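# Clamp four blanks, switch to JOB, enter key sequence

## Task

Put a blank into each of the four vise stations and clamp it there (pushing a station's valve knob in clamps; pulling it out unclamps). After that, set the selector to JOB, wait until the amber lamp on the cabinet top is dark, and enter exactly these keys in this order, each once and nothing else: 44, 33, 54, 43, 35, 53, 34, 55, 45. Only the key the machine registers counts, and that can differ from the key physically pressed. The machine begins in TEACH, where presses do not count. In TEACH a press lights up the key the machine registers (names are printed under each key), but this only works while all four stations hold no blank. When finished, no blank may protrude beyond either end of its station's moving jaw.

## Robot and tools

ROBOT. Two arms, left_arm and right_arm, each ending in a five-finger hand; the right arm has a right hand, the left arm a mirrored left hand. Calibrated bases in the scene frame: left_arm at (+0.061, +0.395, +0.001) m, right_arm at (-0.059, -0.344, 0) m, both turned only slightly about z. A post stands behind the arms. Loose objects may now and then get a brief push from outside.

FRAMES. Scene frame: origin at table height midway between the nominal bases, +z up, +x out over the table, left_arm on the +y side. Reported positions (m), quaternions (wxyz) and velocities are in this frame. Each arm has a hand point 0.05 m in front of the palm and 0.15 m out from the wrist flange. Its +z runs along the straight fingers, +y out of the palm, +x across the palm away from the thumb on the right hand (toward the thumb on the left hand). Straight fingertips sit about 0.06-0.07 m past the point along +z and 0.06 m behind it along -y. A bracket on the little-finger side of the wrist can strike things, and the wrist may hang below the hand point when fingers are level.

execute_actions. Argument actions: a list of actions; each action is a table of up to 15 rows, each row one 1/30 s step; a short table repeats its last row to fill 15 steps. Every row is one flat list of 28 numbers, all in [-1, 1], covering both arms even if one is idle: left dx, dy, dz, rx, ry, rz; left little, ring, middle, index, thumb_bend, thumb_turn; left force_limit, speed; then the same 14 for the right arm. The six pose numbers are an offset, not a pose: they are measured from that arm's Hand target as it stood when the action began, along that Hand target's own axes, and every row of an action refers to that same start (not the previous row). Scale: 1.0 = 0.6 m for dx-dz and 180 degrees for rx-rz; rx, ry, rz form one rotation vector. Zeros on all six mean no new request. The six hand numbers are absolute motor targets: +1 open/straight, -1 closed (thumb_turn -1 puts the thumb opposite the fingers, +1 beside the palm). force_limit maps -1..+1 to about 0..10 N at the fingertip (0..15 N for the two thumb motors); speed rises linearly from near zero at -1 to full at +0.48 and stays full above. Hand numbers never mean no change: repeat the last row sent for that hand to hold it. Optional cameras: list of names, ["all"] or []; images come only for an empty actions list or when asked.

move. target: one 28-number row or up to 15 rows, same layout and scale; every row is an offset from the Hand target at the move's start, not from the previous row. speed: m/s, 0.002 to 3.6 (default 0.25), one value or one per target; turns go up to twice that in rad/s. blend: metres of corner rounding per target, 0 means stop at it. stop_force: newtons, 3 to 120, ends an arm's path when its wrist sensor feels that much push against its motion; use it slowly (about 0.005 m/s) for touches and presses, keep tool numbers identical across rows, and note it is unreliable while the hand turns. zero: with stop_force, re-zero the sensor first (default true). blocking=false returns after 0.5 s while the move continues (not allowed with stop_force). The result adds a move: line such as done, off_target, moving, held or fault, plus limits=paced (pose clipped) or limits=held (steps withheld).

wait: seconds (0-3600), sends nothing new. stop: brakes a running move. zoom_image: camera (cam_high, cam_left_wrist, cam_right_wrist) and region [x0, y0, x1, y1] in image pixels, at most 504 by 504, from the newest images. show_instructions: reference pages. zero_wrist_force: arm (left_arm or right_arm). finished_scene: optional scene = 1; final.

RESULTS. Hand target is the last commanded pose after clipping; the next offsets start there, and the hand may rest short of it. hand_measured, hand_stopped_by (moving, target, force, stalled, fault) and hand_load_n (N, positive when the finger is pushed open) list the six motors in the row's order. Wrist force and Wrist torque are in the end effector's axes; a third line gives the peak since the last report. Joint torques are whole drive outputs, not contact alone. Cameras are 896x504 each, with calibration given for projection.

BEHAVIOUR. Commanded orientation is clipped to within 32 degrees of the measured one per step. A motor that reached force_limit ignores a new closing target until its load drops; to squeeze harder raise force_limit and send a more closed target. Close at speed -0.94 or lower for a gentle grip. The hands grip objects roughly 0.035-0.065 m thick with the thumb turned in, handles down to 0.025 m.

AVOID. An arm stops for 10 s if outside force reaches roughly 150 N or a joint exceeds its contact torque limit (wrists 26 N m) or strays from its planned path; arms are stiff, so targets even slightly beyond a firm contact can trigger this. Do not let the arms touch each other or close a hand on the other hand. Do not drop or fling parts, slam into fixed items, or overload fingers. Anything falling off the table, or left off it, fails the job. Long holding or stretching heats motors; at 85 °C the arm brakes for 30-60 s. Keep wrists away from the base's first-joint axis or the move is refused.

Each tool is called after "Request:" as name(argument=value, ...) on one line, values as JSON.

Reference images:

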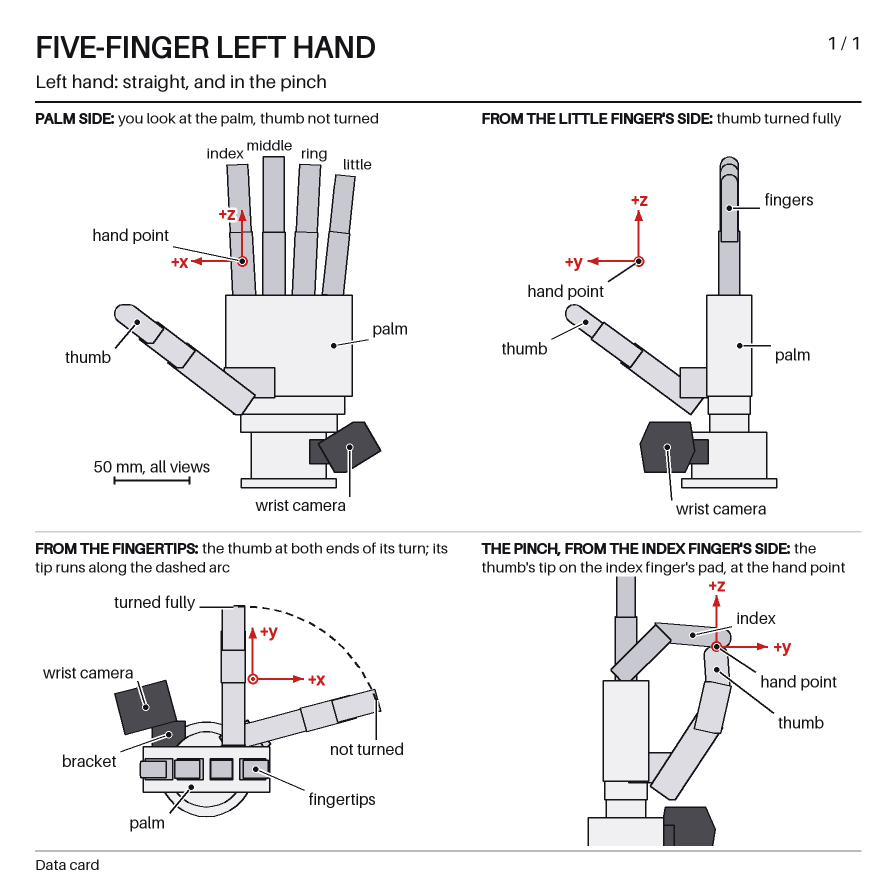

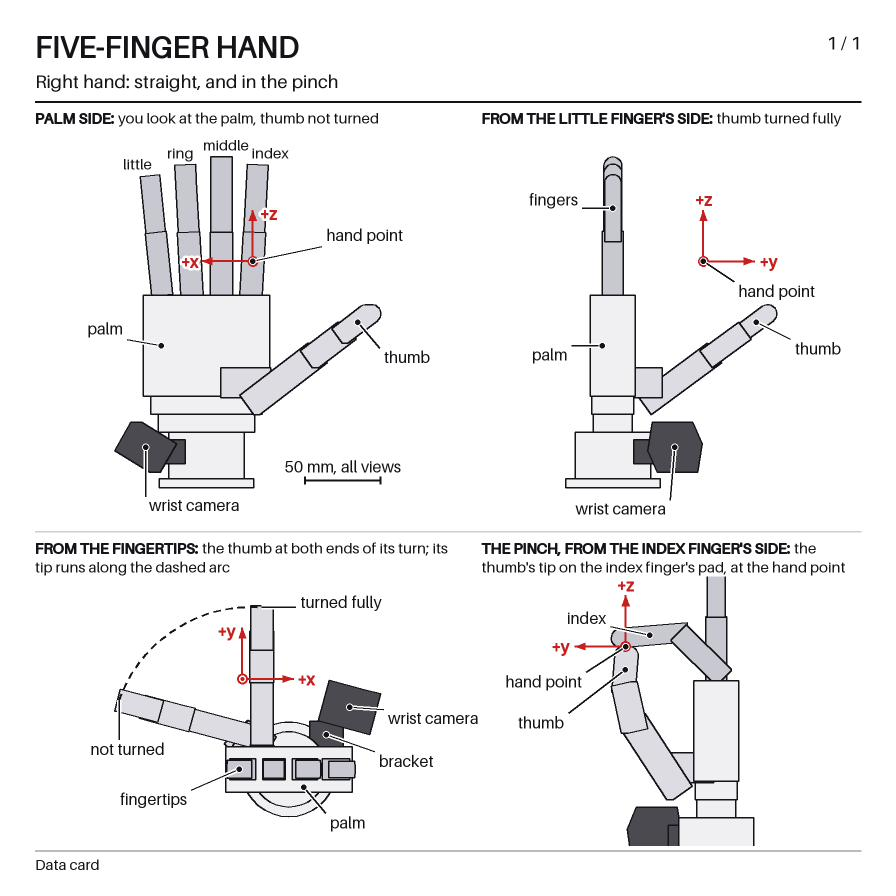

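## Session

Request:
execute_actions(actions=[])

Scene clock: 0.00 s.
left_arm: end_effector_position=(+0.8436, +0.5829, +0.2729) hand_measured=(+1.000, +1.000, +1.000, +1.000, +1.000, +1.000) hand_load_n=(+0.0, +0.0, +0.0, +0.0, +0.5, +0.0) hand_stopped_by=(target, target, target, target, target, target) hand_force_limit=0.00 hand_speed=-0.80 end_effector_quat_wxyz=(+0.676, +0.428, +0.600, +0.001) | right_arm: end_effector_position=(+0.3476, +0.1473, +0.1024) hand_measured=(+1.000, +1.000, +1.000, +1.000, +1.000, +1.000) hand_load_n=(+0.0, +0.0, +0.0, +0.0, +0.0, +0.0) hand_stopped_by=(target, target, target, target, target, target) hand_force_limit=0.00 hand_speed=-0.80 end_effector_quat_wxyz=(-0.505, +0.669, -0.306, +0.452)
Joint positions: left_arm=[3.834 -2.21 -1.257 3.134 -0.27 -0.628] | right_arm=[0.757 -1.246 2.029 -0.695 1.955 -3.41]
Joint velocities: within noise
Joint torques (N m): no reading
Motor temperatures (°C): left_arm=[28 32 33 37 34 28] | right_arm=[32 32 31 34 38 32]
Wrist force (N): no reading
Wrist torque (N m): no reading
Wrist force, peak (N): no reading
Hand target: left_arm +0.8436, +0.5829, +0.2729; +0.676, +0.428, +0.600, +0.001 | right_arm +0.3476, +0.1473, +0.1024; -0.505, +0.669, -0.306, +0.452

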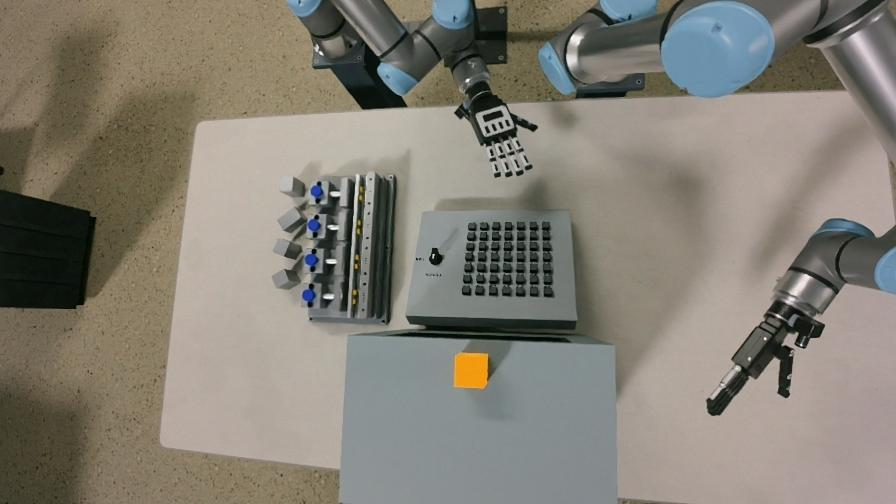

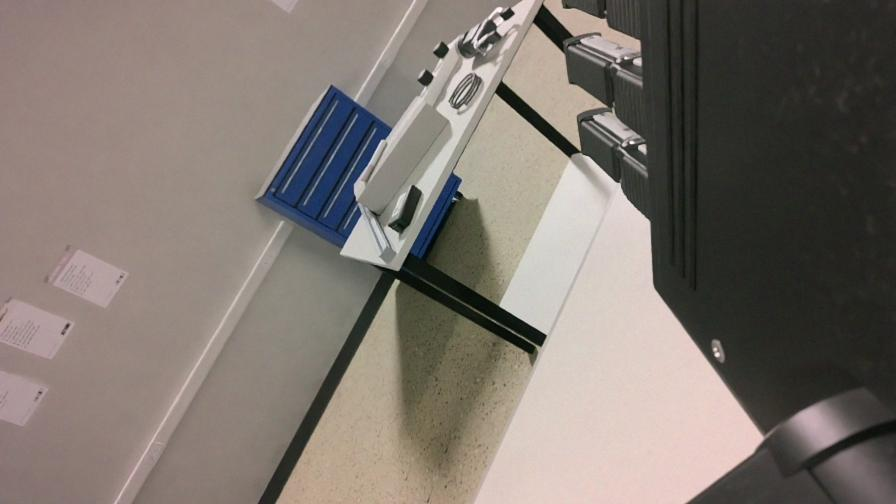

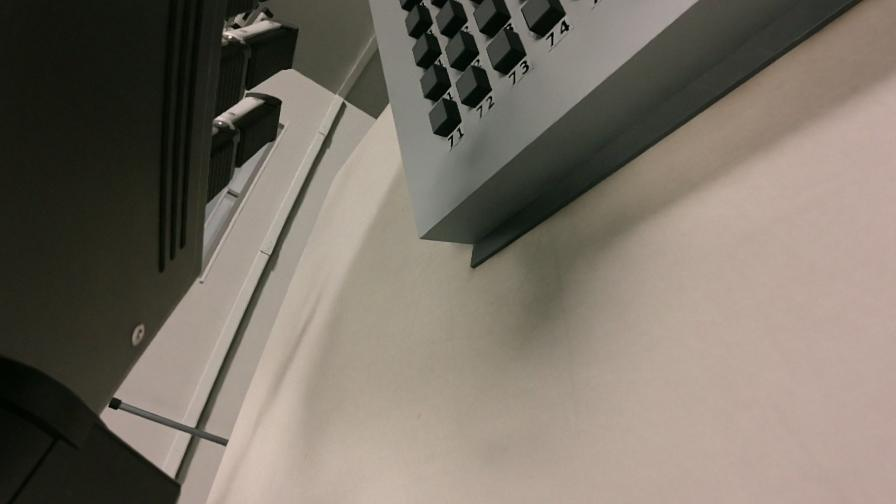

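Request:
zoom_image(camera="cam_high", region=[240, 150, 440, 350])

Request:
zoom_image(camera="cam_high", region=[400, 190, 600, 400])

Request:
zoom_image(camera="cam_high", region=[260, 170, 350, 250])

Request:
zoom_image(camera="cam_high", region=[260, 230, 400, 330])

Scaled by 2.520 from the camera's image (finer frame: 1280x720).

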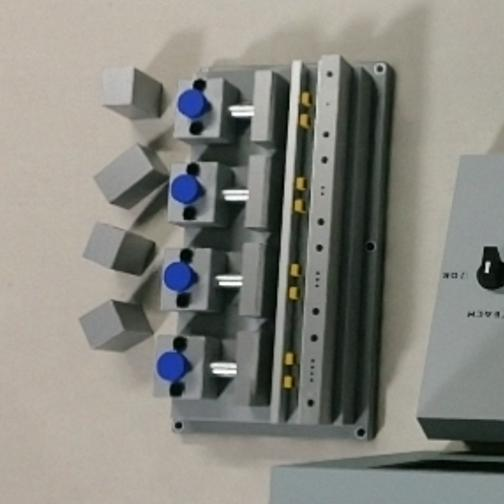

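Scaled by 2.400 from the camera's image (finer frame: 1280x720).

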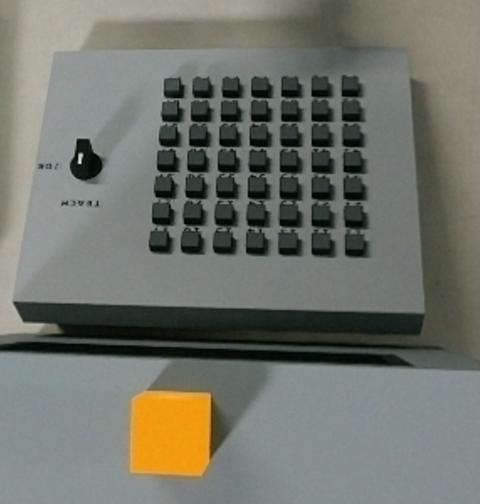

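Scaled by 5.600 from the camera's image (finer frame: 1280x720).

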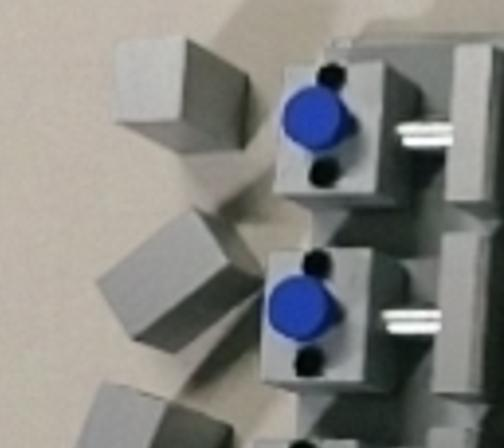

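Scaled by 3.600 from the camera's image (finer frame: 1280x720).

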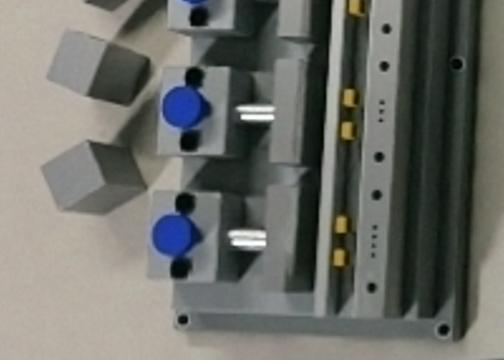

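Request:
move(target=[-0.484,-0.475,-0.1363,0.336,0.335,0.0853,-1,-1,-1,1,1,1,0,0, 0.2677,-0.3462,-0.1007,-0.2408,0.0134,0.0914,1,1,1,1,1,1,0,0], cameras=["all"])

Scene clock: 6.53 s.
left_arm: end_effector_position=(+0.5501, +0.2999, +0.3504) hand_measured=(-1.000, -1.000, +1.000, +1.000, +1.000, +1.000) hand_load_n=(+0.0, +0.0, +0.0, +0.0, +0.0, +0.0) hand_stopped_by=(target, target, fault, target, target, target) hand_force_limit=0.00 hand_speed=0.00 end_effector_quat_wxyz=(-0.001, +0.707, +0.707, -0.001) | right_arm: end_effector_position=(+0.3475, +0.0471, +0.3525) hand_measured=(+1.000, +1.000, +1.000, +1.000, +1.000, +1.000) hand_load_n=(+0.0, +0.0, +0.0, +0.0, +0.5, +0.0) hand_stopped_by=(target, target, target, target, target, target) hand_force_limit=0.00 hand_speed=0.00 end_effector_quat_wxyz=(-0.275, +0.748, -0.551, +0.246)
Joint positions: left_arm=[3.154 -1.896 -1.157 1.481 -1.571 0.017] | right_arm=[0.525 -1.297 1.112 1.033 1.814 -2.97]
Joint torques (N m): left_arm=[-6.8 22.89 29.23 -4.37 -1.13 -1.34] | right_arm=[-6.14 -22.66 -34.62 3.32 -2.4 2.12]
Wrist force (N): left_arm=[0.5 -1.7 -1.0] | right_arm=[0.2 1.2 -1.4]
Wrist torque (N m): left_arm=[-0.09 -0.08 0.19] | right_arm=[0.20 0.00 0.02]
Wrist force, peak (N): left_arm=[-0.2 -2.0 -1.2] | right_arm=[0.2 1.2 -1.4]
Hand target: left_arm +0.5500, +0.2999, +0.3504; -0.001, +0.707, +0.707, -0.001 | right_arm +0.3475, +0.0471, +0.3525; -0.275, +0.748, -0.551, +0.246
Off the commanded pose: left_arm 0.000 m, 0 deg | right_arm 0.000 m, 0 deg.
move: done
cam_left_wrist: T_world_to_cam=[[-0.9668, 0.25157, 0.04476, 0.43707], [0.23809, 0.82334, 0.51519, -0.56091], [0.09275, 0.50874, -0.85591, 0.21333]] pos_world=[0.53633, 0.24333, 0.452]
cam_right_wrist: T_world_to_cam=[[-0.57706, -0.52529, -0.62536, 0.4418], [-0.74373, 0.65436, 0.13665, 0.17909], [0.33743, 0.54395, -0.76828, 0.24013]] pos_world=[0.30712, -0.01574, 0.4363]

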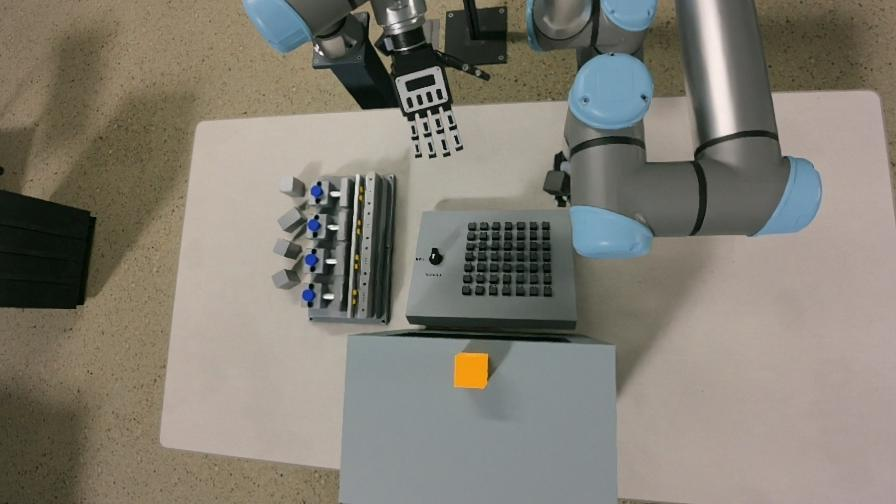

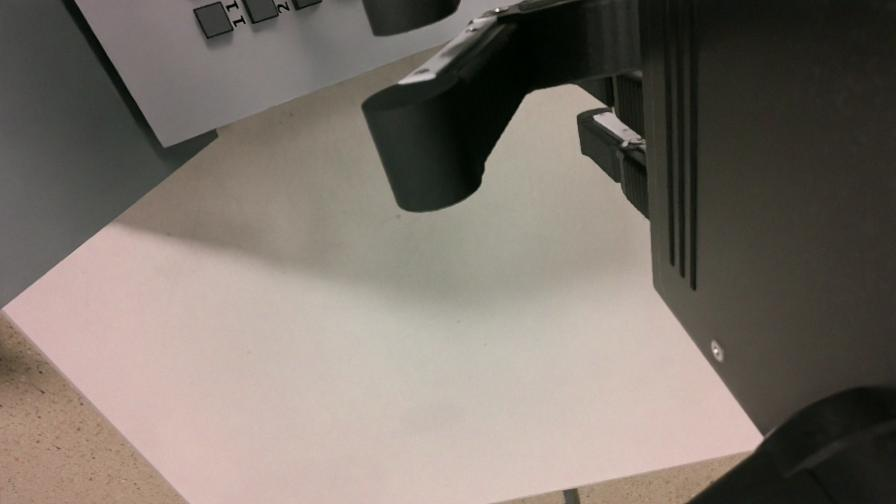

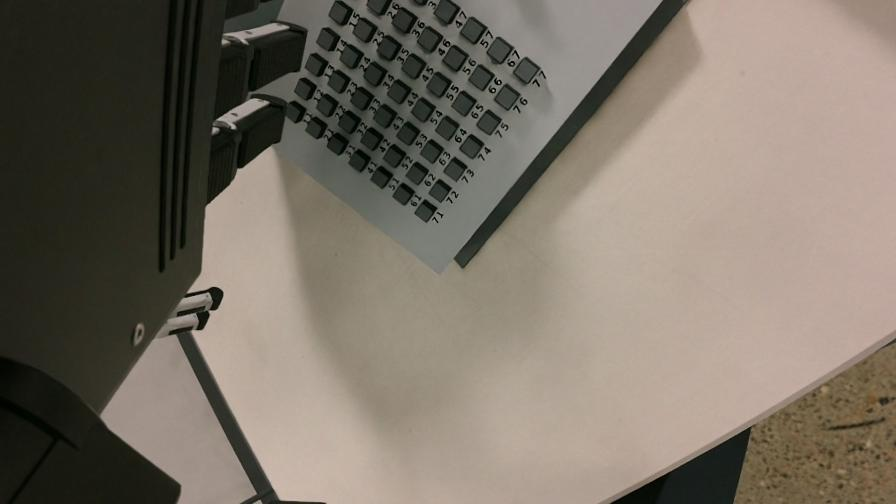

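Request:
move(target=[0,0,0,0,0,0,-1,-1,-1,1,1,1,0,0, 0.867,-0.127,0.1953,-0.2408,0.0134,0.0914,-1,-1,-1,1,1,1,0,0], cameras=["all"])

Scene clock: 9.90 s.
left_arm: end_effector_position=(+0.5500, +0.2999, +0.3504) hand_measured=(-1.000, -1.000, +1.000, +1.000, +1.000, +1.000) hand_load_n=(+0.0, +0.0, +0.0, +0.0, +0.0, +0.0) hand_stopped_by=(target, target, fault, target, target, target) hand_force_limit=0.00 hand_speed=0.00 end_effector_quat_wxyz=(-0.001, +0.707, +0.707, -0.001) | right_arm: end_effector_position=(+0.6186, -0.4174, +0.3522) hand_measured=(-1.000, -1.000, -1.000, +1.000, +1.000, +1.000) hand_load_n=(+0.0, +0.0, +0.0, +0.0, +0.0, +0.0) hand_stopped_by=(target, target, target, target, target, target) hand_force_limit=0.00 hand_speed=0.00 end_effector_quat_wxyz=(+0.197, -0.651, +0.698, -0.225)
Joint positions: left_arm=[3.154 -1.896 -1.157 1.481 -1.571 0.017] | right_arm=[-0.426 -0.653 0.035 1.6 1.411 -3.409]
Joint torques (N m): left_arm=[-6.75 23.18 29.64 -4.41 -1.16 -1.54] | right_arm=[7.7 -61.75 -30.03 -1.06 2.72 -2.24]
Wrist force (N): left_arm=[0.7 -2.0 -0.5] | right_arm=[0.0 1.0 -0.6]
Wrist torque (N m): left_arm=[-0.14 -0.09 0.21] | right_arm=[0.14 0.00 0.14]
Wrist force, peak (N): left_arm=[0.5 -2.1 -0.8] | right_arm=[-0.8 1.6 -1.3]
Hand target: left_arm +0.5500, +0.2999, +0.3504; -0.001, +0.707, +0.707, -0.001 | right_arm +0.6200, -0.4176, +0.3532; -0.017, +0.705, -0.709, +0.020
Off the commanded pose: left_arm 0.000 m, 0 deg | right_arm 0.002 m, 35 deg; orientation clipped.
elbow stopped short (right arm): the move would have taken joint 3 (elbow) straighter than the controller allows.
move: off_target (right_arm); limits=paced
cam_left_wrist: T_world_to_cam=[[-0.9668, 0.25154, 0.045, 0.43697], [0.23818, 0.8233, 0.51521, -0.56096], [0.09255, 0.50882, -0.85588, 0.2134]] pos_world=[0.53633, 0.24333, 0.452]
cam_right_wrist: T_world_to_cam=[[-0.80664, -0.25682, -0.53233, 0.57536], [-0.44026, 0.86199, 0.25127, 0.54327], [0.39434, 0.43705, -0.80839, 0.33542]] pos_world=[0.57102, -0.46713, 0.44093]

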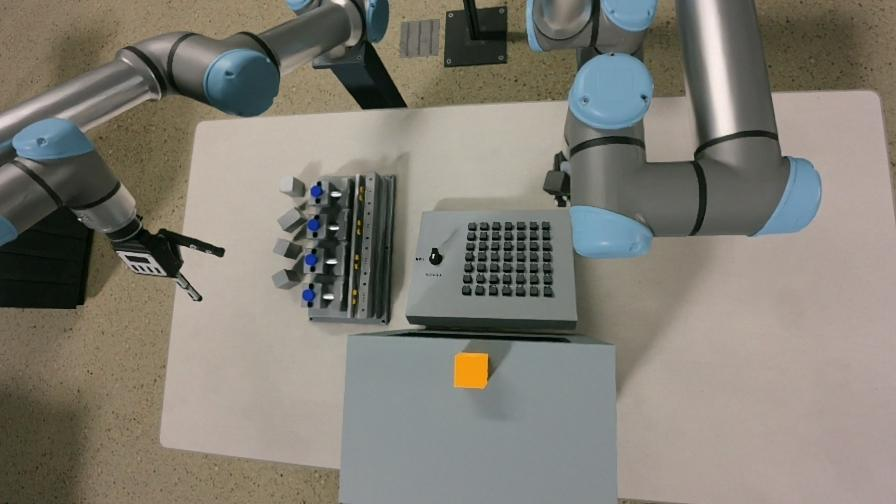

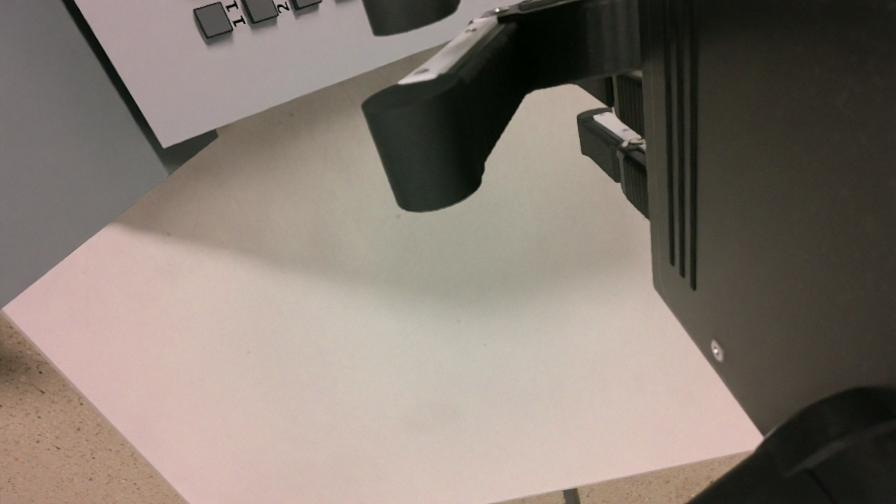

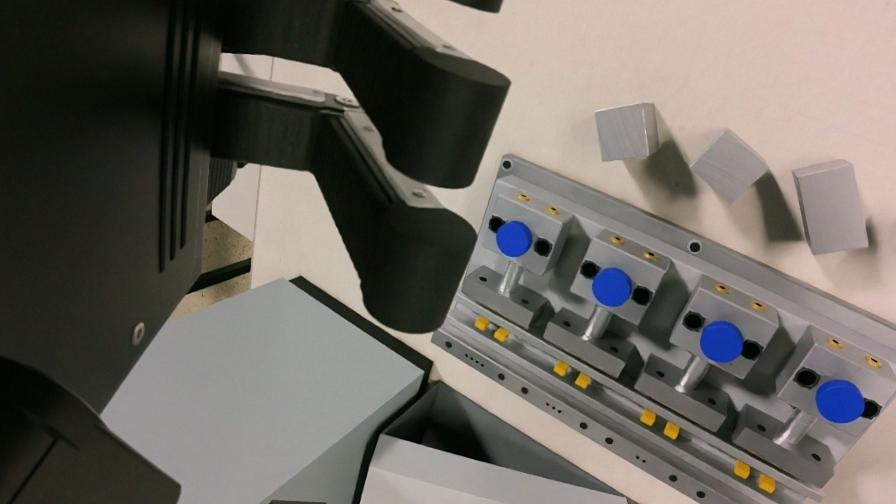

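Request:
zoom_image(camera="cam_right_wrist", region=[430, 140, 680, 340])

Request:
zoom_image(camera="cam_right_wrist", region=[430, 220, 680, 420])

Request:
zoom_image(camera="cam_right_wrist", region=[640, 240, 896, 504])

Request:
zoom_image(camera="cam_right_wrist", region=[580, 80, 896, 300])

Scaled by 2.016 from the camera's image (finer frame: 1280x720).

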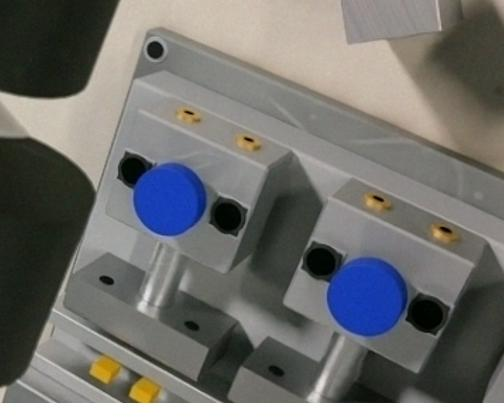

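Scaled by 2.016 from the camera's image (finer frame: 1280x720).

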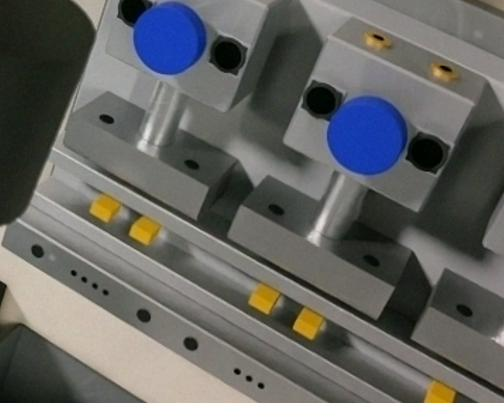

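Scaled by 1.909 from the camera's image (finer frame: 1280x720).

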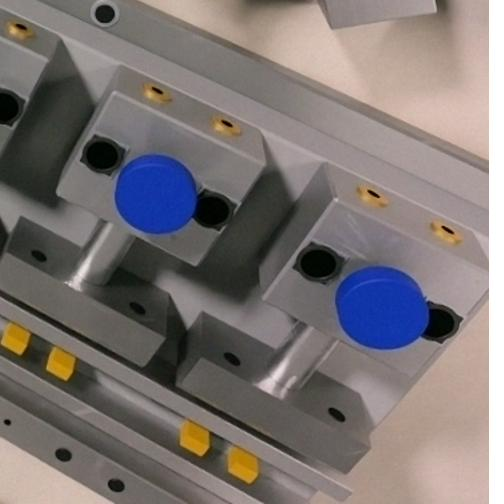

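Scaled by 1.595 from the camera's image (finer frame: 1280x720).

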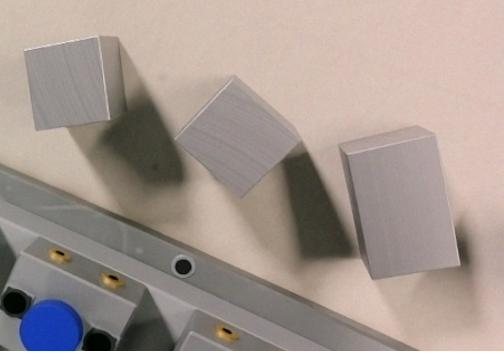

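Request:
move(target=[0,0,0,0,0,0,-1,-1,-1,1,1,1,0,0, -0.308,0.4813,0.2295,0.3365,0.0924,0.1392,-1,-1,-1,1,1,1,0,0], cameras=["cam_right_wrist"])

Scene clock: 13.40 s.
left_arm: end_effector_position=(+0.5500, +0.2999, +0.3504) hand_measured=(-1.000, -1.000, +1.000, +1.000, +1.000, +1.000) hand_load_n=(+0.0, +0.0, +0.0, +0.0, +0.0, +0.0) hand_stopped_by=(target, target, fault, target, target, target) hand_force_limit=0.00 hand_speed=0.00 end_effector_quat_wxyz=(-0.001, +0.707, +0.707, -0.001) | right_arm: end_effector_position=(+0.3399, -0.2315, +0.1999) hand_measured=(-1.000, -1.000, -1.000, +1.000, +1.000, +1.000) hand_load_n=(+0.0, +0.0, +0.0, +0.0, +0.0, +0.0) hand_stopped_by=(target, target, target, target, target, target) hand_force_limit=0.00 hand_speed=0.00 end_effector_quat_wxyz=(+0.273, -0.428, +0.727, -0.462)
Joint positions: left_arm=[3.154 -1.896 -1.157 1.481 -1.571 0.017] | right_arm=[0.179 -1.742 2.097 0.204 2.215 -2.782]
Joint torques (N m): left_arm=[-6.31 22.83 29.72 -4.48 -1.06 -1.55] | right_arm=[7.04 -2.31 -31.38 -2 3.53 1.76]
Wrist force (N): left_arm=[0.7 -1.5 -0.6] | right_arm=[-0.3 0.7 -0.5]
Wrist torque (N m): left_arm=[-0.08 -0.10 0.20] | right_arm=[0.19 0.00 -0.05]
Wrist force, peak (N): left_arm=[0.6 -2.1 -1.0] | right_arm=[-0.1 2.2 -1.6]
Hand target: left_arm +0.5500, +0.2999, +0.3504; -0.001, +0.707, +0.707, -0.001 | right_arm +0.3400, -0.2315, +0.2000; +0.273, -0.428, +0.727, -0.463
Off the commanded pose: left_arm 0.000 m, 0 deg | right_arm 0.000 m, 0 deg.
move: done
cam_right_wrist: T_world_to_cam=[[-0.50574, -0.07003, -0.85984, 0.32365], [-0.10017, 0.99472, -0.02209, 0.26842], [0.85685, 0.07496, -0.51008, -0.05977]] pos_world=[0.24178, -0.23986, 0.25373]

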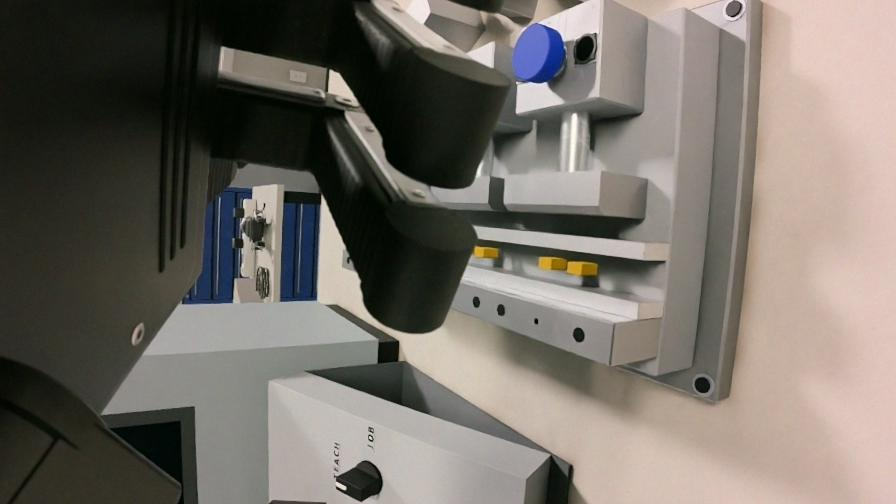

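Request:
zoom_image(camera="cam_right_wrist", region=[440, 0, 780, 250])

Request:
zoom_image(camera="cam_right_wrist", region=[440, 170, 780, 420])

Scaled by 1.482 from the camera's image (finer frame: 1280x720).

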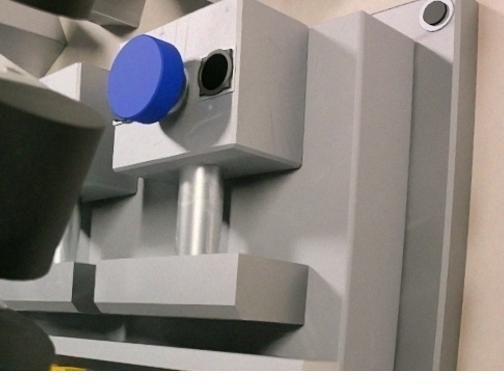

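Scaled by 1.482 from the camera's image (finer frame: 1280x720).

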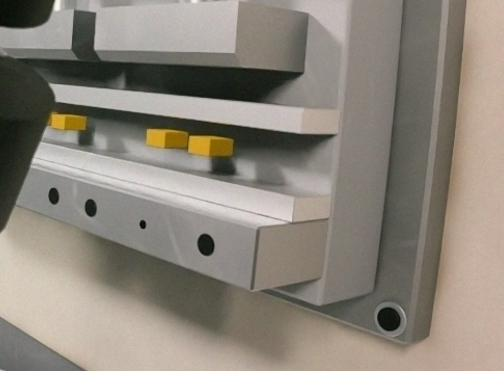

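Request:
move(target=[-0.4167,0.0167,0.1167,0,0,0,-1,-1,-1,-1,1,1,0,0, 0,0,0,0,0,0,-1,-1,-1,1,1,1,0,0], cameras=["cam_left_wrist","cam_high"])

Scene clock: 15.83 s.
left_arm: end_effector_position=(+0.5600, +0.0499, +0.2803) hand_measured=(-1.000, -1.000, +1.000, -1.000, +1.000, +1.000) hand_load_n=(+0.0, +0.0, +0.0, +0.0, +0.0, +0.0) hand_stopped_by=(target, target, fault, target, target, target) hand_force_limit=0.00 hand_speed=0.00 end_effector_quat_wxyz=(-0.001, +0.707, +0.707, -0.001) | right_arm: end_effector_position=(+0.3400, -0.2315, +0.2000) hand_measured=(-1.000, -1.000, -1.000, +1.000, +1.000, +1.000) hand_load_n=(+0.0, +0.0, +0.0, +0.5, +0.0, +0.0) hand_stopped_by=(target, target, target, target, target, target) hand_force_limit=0.00 hand_speed=0.00 end_effector_quat_wxyz=(+0.273, -0.428, +0.727, -0.463)
Joint positions: left_arm=[2.662 -2.265 -0.773 1.466 -1.57 -0.476] | right_arm=[0.179 -1.742 2.097 0.204 2.216 -2.782]
Joint torques (N m): left_arm=[-6.24 36.95 29.14 -4.16 -1.1 -1.66] | right_arm=[7.77 -1.78 -34.25 -0.77 3.62 1.95]
Wrist force (N): left_arm=[0.8 -1.8 -0.7] | right_arm=[-0.3 0.5 -0.5]
Wrist torque (N m): left_arm=[-0.11 -0.13 0.19] | right_arm=[0.16 -0.01 -0.06]
Wrist force, peak (N): left_arm=[1.5 -2.1 -1.2] | right_arm=[-0.2 0.9 -0.4]
Hand target: left_arm +0.5600, +0.0499, +0.2803; -0.001, +0.707, +0.707, -0.001 | right_arm +0.3400, -0.2315, +0.2000; +0.273, -0.428, +0.727, -0.463
Off the commanded pose: left_arm 0.000 m, 0 deg | right_arm 0.000 m, 0 deg.
move: done
cam_left_wrist: T_world_to_cam=[[-0.96679, 0.25159, 0.04491, 0.51271], [0.23818, 0.82329, 0.51523, -0.3214], [0.09265, 0.50882, -0.85587, 0.27963]] pos_world=[0.54632, -0.00667, 0.3819]
Images, in order (width x height): cam_high 896x504, cam_left_wrist 896x504.

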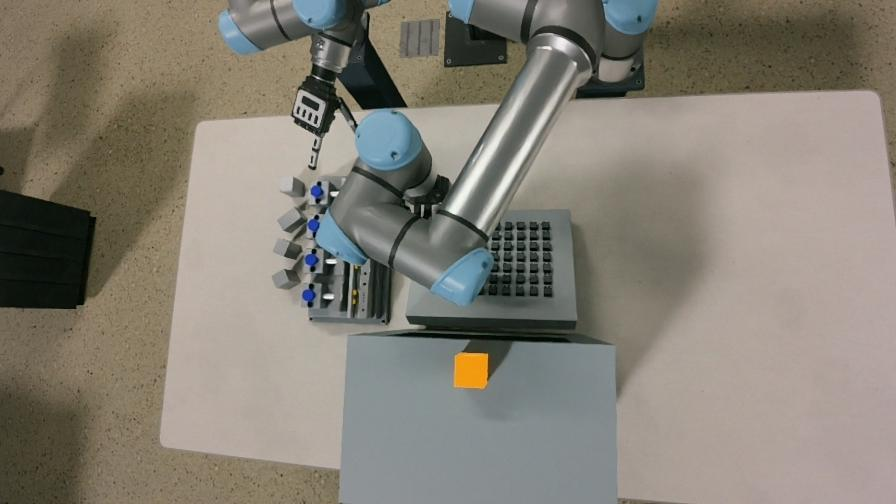

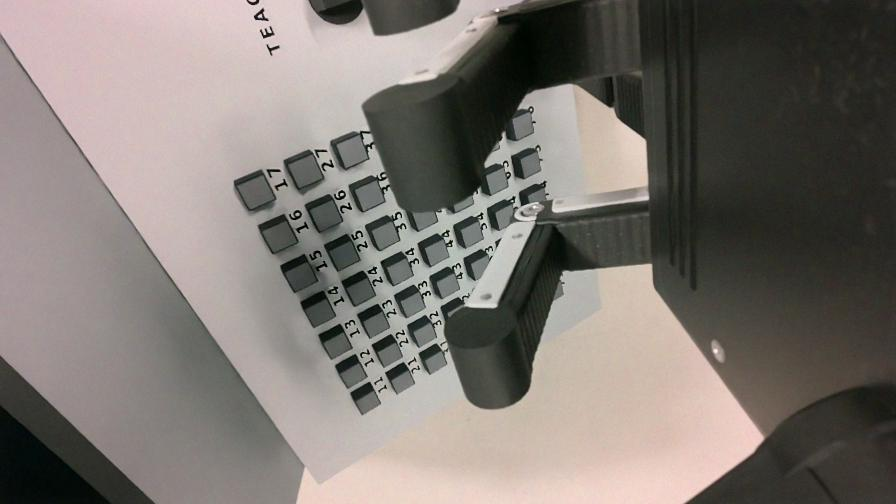

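Request:
move(target=[0,0,0,0,0,0,-1,-1,-1,-1,1,1,0,0, -0.225,-0.0747,-0.021,0,-0.2668,-0.1244,1,1,1,1,1,1,0,0], cameras=["cam_right_wrist"])

Scene clock: 19.57 s.
left_arm: end_effector_position=(+0.5600, +0.0499, +0.2803) hand_measured=(-1.000, -1.000, +1.000, -1.000, +1.000, +1.000) hand_load_n=(+0.0, +0.0, +0.0, +0.0, +0.0, +0.0) hand_stopped_by=(target, target, fault, target, target, target) hand_force_limit=0.00 hand_speed=0.00 end_effector_quat_wxyz=(-0.001, +0.707, +0.707, -0.001) | right_arm: end_effector_position=(+0.4120, -0.1172, +0.2460) hand_measured=(+1.000, +1.000, +1.000, +1.000, +1.000, +1.000) hand_load_n=(+0.0, +0.0, +0.0, +0.0, +0.0, +0.0) hand_stopped_by=(target, target, target, target, target, target) hand_force_limit=0.00 hand_speed=0.00 end_effector_quat_wxyz=(-0.451, +0.707, -0.460, +0.292)
Joint positions: left_arm=[2.662 -2.266 -0.772 1.465 -1.57 -0.476] | right_arm=[-0.097 -1.672 1.906 0.25 1.143 -3.355]
Joint torques (N m): left_arm=[-6.52 37.27 29.57 -4.44 -1.01 -1.47] | right_arm=[-6.17 -6.83 -35.12 2.27 -3.2 -2.51]
Wrist force (N): left_arm=[0.6 -1.9 -1.0] | right_arm=[-0.2 1.1 -0.6]
Wrist torque (N m): left_arm=[-0.11 -0.11 0.18] | right_arm=[0.21 -0.01 0.07]
Wrist force, peak (N): left_arm=[0.8 -2.1 -1.1] | right_arm=[-0.5 1.1 -0.7]
Hand target: left_arm +0.5600, +0.0499, +0.2803; -0.001, +0.707, +0.707, -0.001 | right_arm +0.4120, -0.1171, +0.2460; -0.451, +0.707, -0.460, +0.292
Off the commanded pose: left_arm 0.000 m, 0 deg | right_arm 0.000 m, 0 deg.
move: done
cam_right_wrist: T_world_to_cam=[[-0.24809, -0.44514, -0.86041, 0.25783], [-0.85433, 0.51925, -0.0223, 0.41795], [0.4567, 0.72954, -0.50911, 0.13468]] pos_world=[0.35952, -0.20051, 0.29973]

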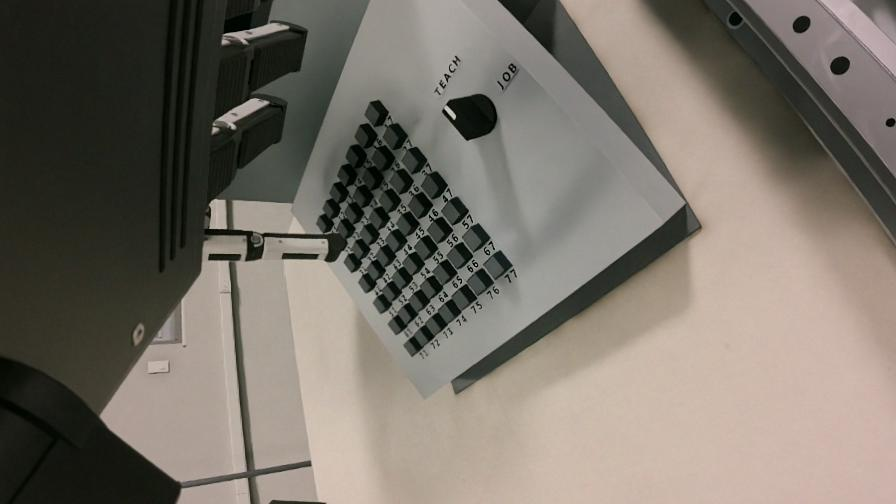

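Request:
zoom_image(camera="cam_right_wrist", region=[300, 30, 540, 250])

Request:
zoom_image(camera="cam_right_wrist", region=[300, 190, 540, 410])

Scaled by 2.100 from the camera's image (finer frame: 1280x720).

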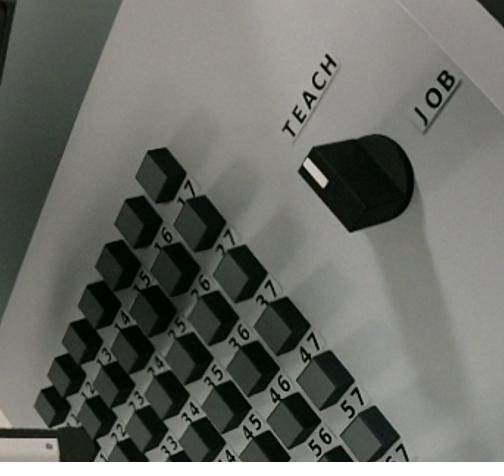

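Scaled by 2.100 from the camera's image (finer frame: 1280x720).

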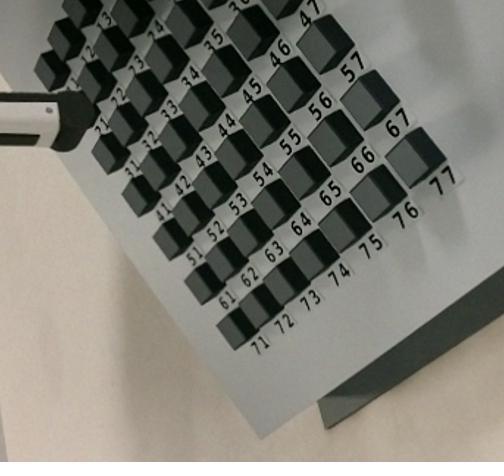

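Request:
move(target=[0.1967,0.0608,0.076,-0.1356,0,0,-1,-1,-1,-1,1,1,0,0, 0,0,0,0,0,0,1,1,1,1,1,1,0,0], cameras=["all"])

Scene clock: 22.33 s.
left_arm: end_effector_position=(+0.5964, +0.1679, +0.2347) hand_measured=(-1.000, -1.000, +1.000, -1.000, +1.000, +1.000) hand_load_n=(+0.0, +0.0, +0.0, +0.0, +0.0, +0.0) hand_stopped_by=(target, target, fault, target, target, target) hand_force_limit=0.00 hand_speed=0.00 end_effector_quat_wxyz=(+0.149, +0.691, +0.691, +0.149) | right_arm: end_effector_position=(+0.4120, -0.1171, +0.2460) hand_measured=(+1.000, +1.000, +1.000, +1.000, +1.000, +1.000) hand_load_n=(+0.0, +0.0, +0.0, +0.0, +0.0, -0.5) hand_stopped_by=(target, target, target, target, target, target) hand_force_limit=0.00 hand_speed=0.00 end_effector_quat_wxyz=(-0.451, +0.707, -0.460, +0.292)
Joint positions: left_arm=[2.833 -1.921 -1.439 2.196 -1.695 -0.279] | right_arm=[-0.097 -1.672 1.906 0.25 1.143 -3.355]
Joint torques (N m): left_arm=[7.74 45.87 7.03 0.41 1.22 1.67] | right_arm=[-5.9 -6.91 -34.19 2.18 -3.11 -2.31]
Wrist force (N): left_arm=[1.1 -2.0 -0.3] | right_arm=[-0.3 1.1 -0.8]
Wrist torque (N m): left_arm=[-0.23 -0.12 0.10] | right_arm=[0.22 0.02 0.06]
Wrist force, peak (N): left_arm=[1.5 -2.4 -0.4] | right_arm=[-0.4 1.3 -1.0]
Hand target: left_arm +0.5964, +0.1679, +0.2347; +0.149, +0.691, +0.691, +0.149 | right_arm +0.4120, -0.1171, +0.2460; -0.451, +0.707, -0.460, +0.292
Off the commanded pose: left_arm 0.000 m, 0 deg | right_arm 0.000 m, 0 deg.
move: done
cam_left_wrist: T_world_to_cam=[[-0.89907, 0.25157, -0.3583, 0.5745], [0.00407, 0.82318, 0.56776, -0.27643], [0.43778, 0.509, -0.74113, -0.05562]] pos_world=[0.542, 0.11133, 0.32156]
cam_right_wrist: T_world_to_cam=[[-0.24807, -0.44521, -0.86037, 0.25782], [-0.85451, 0.51897, -0.02216, 0.41799], [0.45637, 0.7297, -0.50918, 0.13481]] pos_world=[0.35962, -0.20051, 0.29973]

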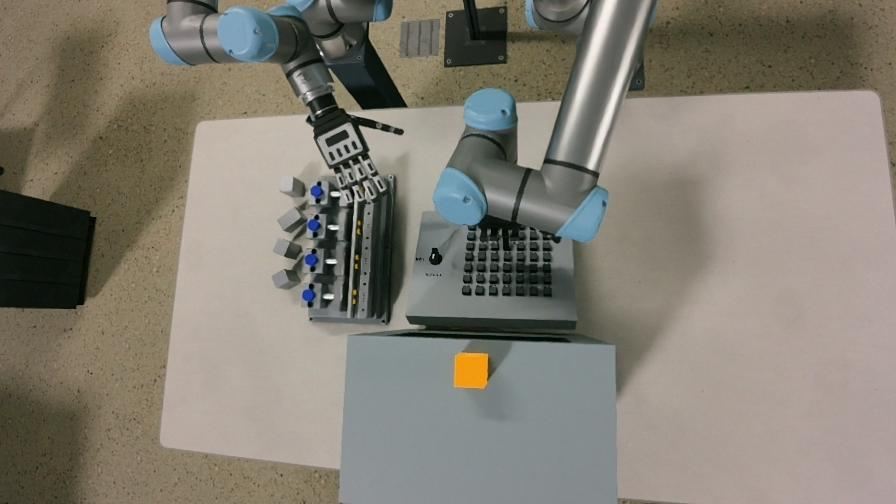

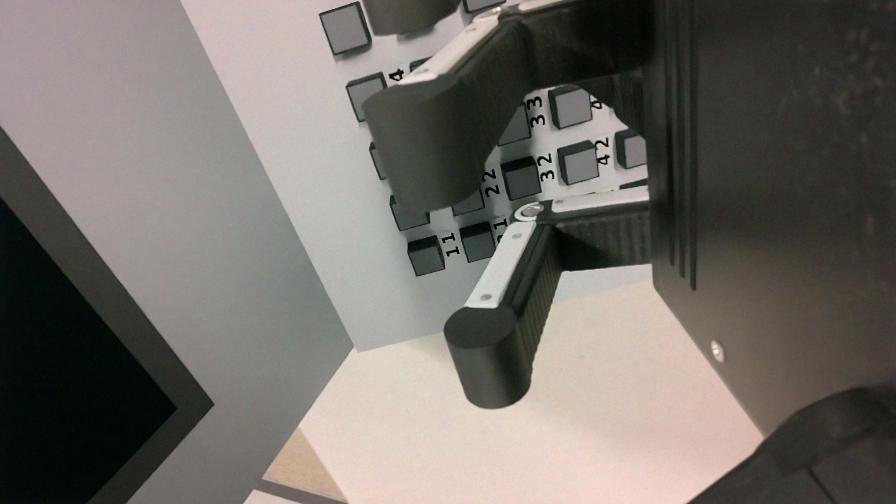

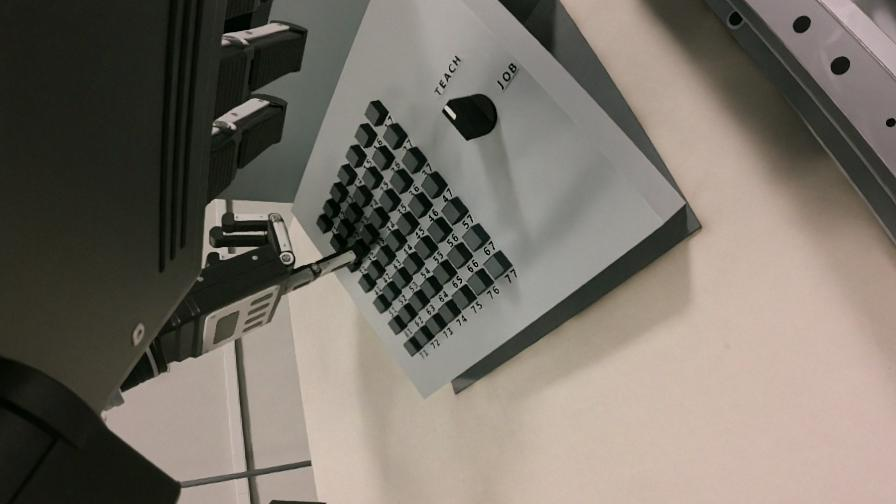

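Request:
zoom_image(camera="cam_right_wrist", region=[260, 150, 480, 370])

Request:
zoom_image(camera="cam_high", region=[440, 200, 600, 320])

Scaled by 2.291 from the camera's image (finer frame: 1280x720).

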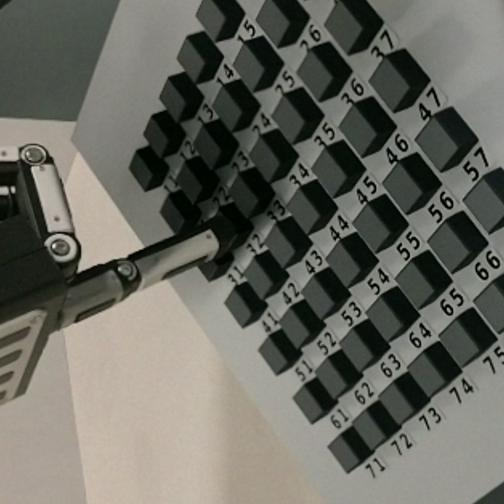

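Scaled by 3.150 from the camera's image (finer frame: 1280x720).

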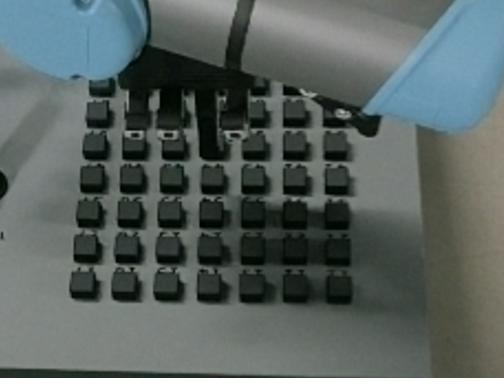

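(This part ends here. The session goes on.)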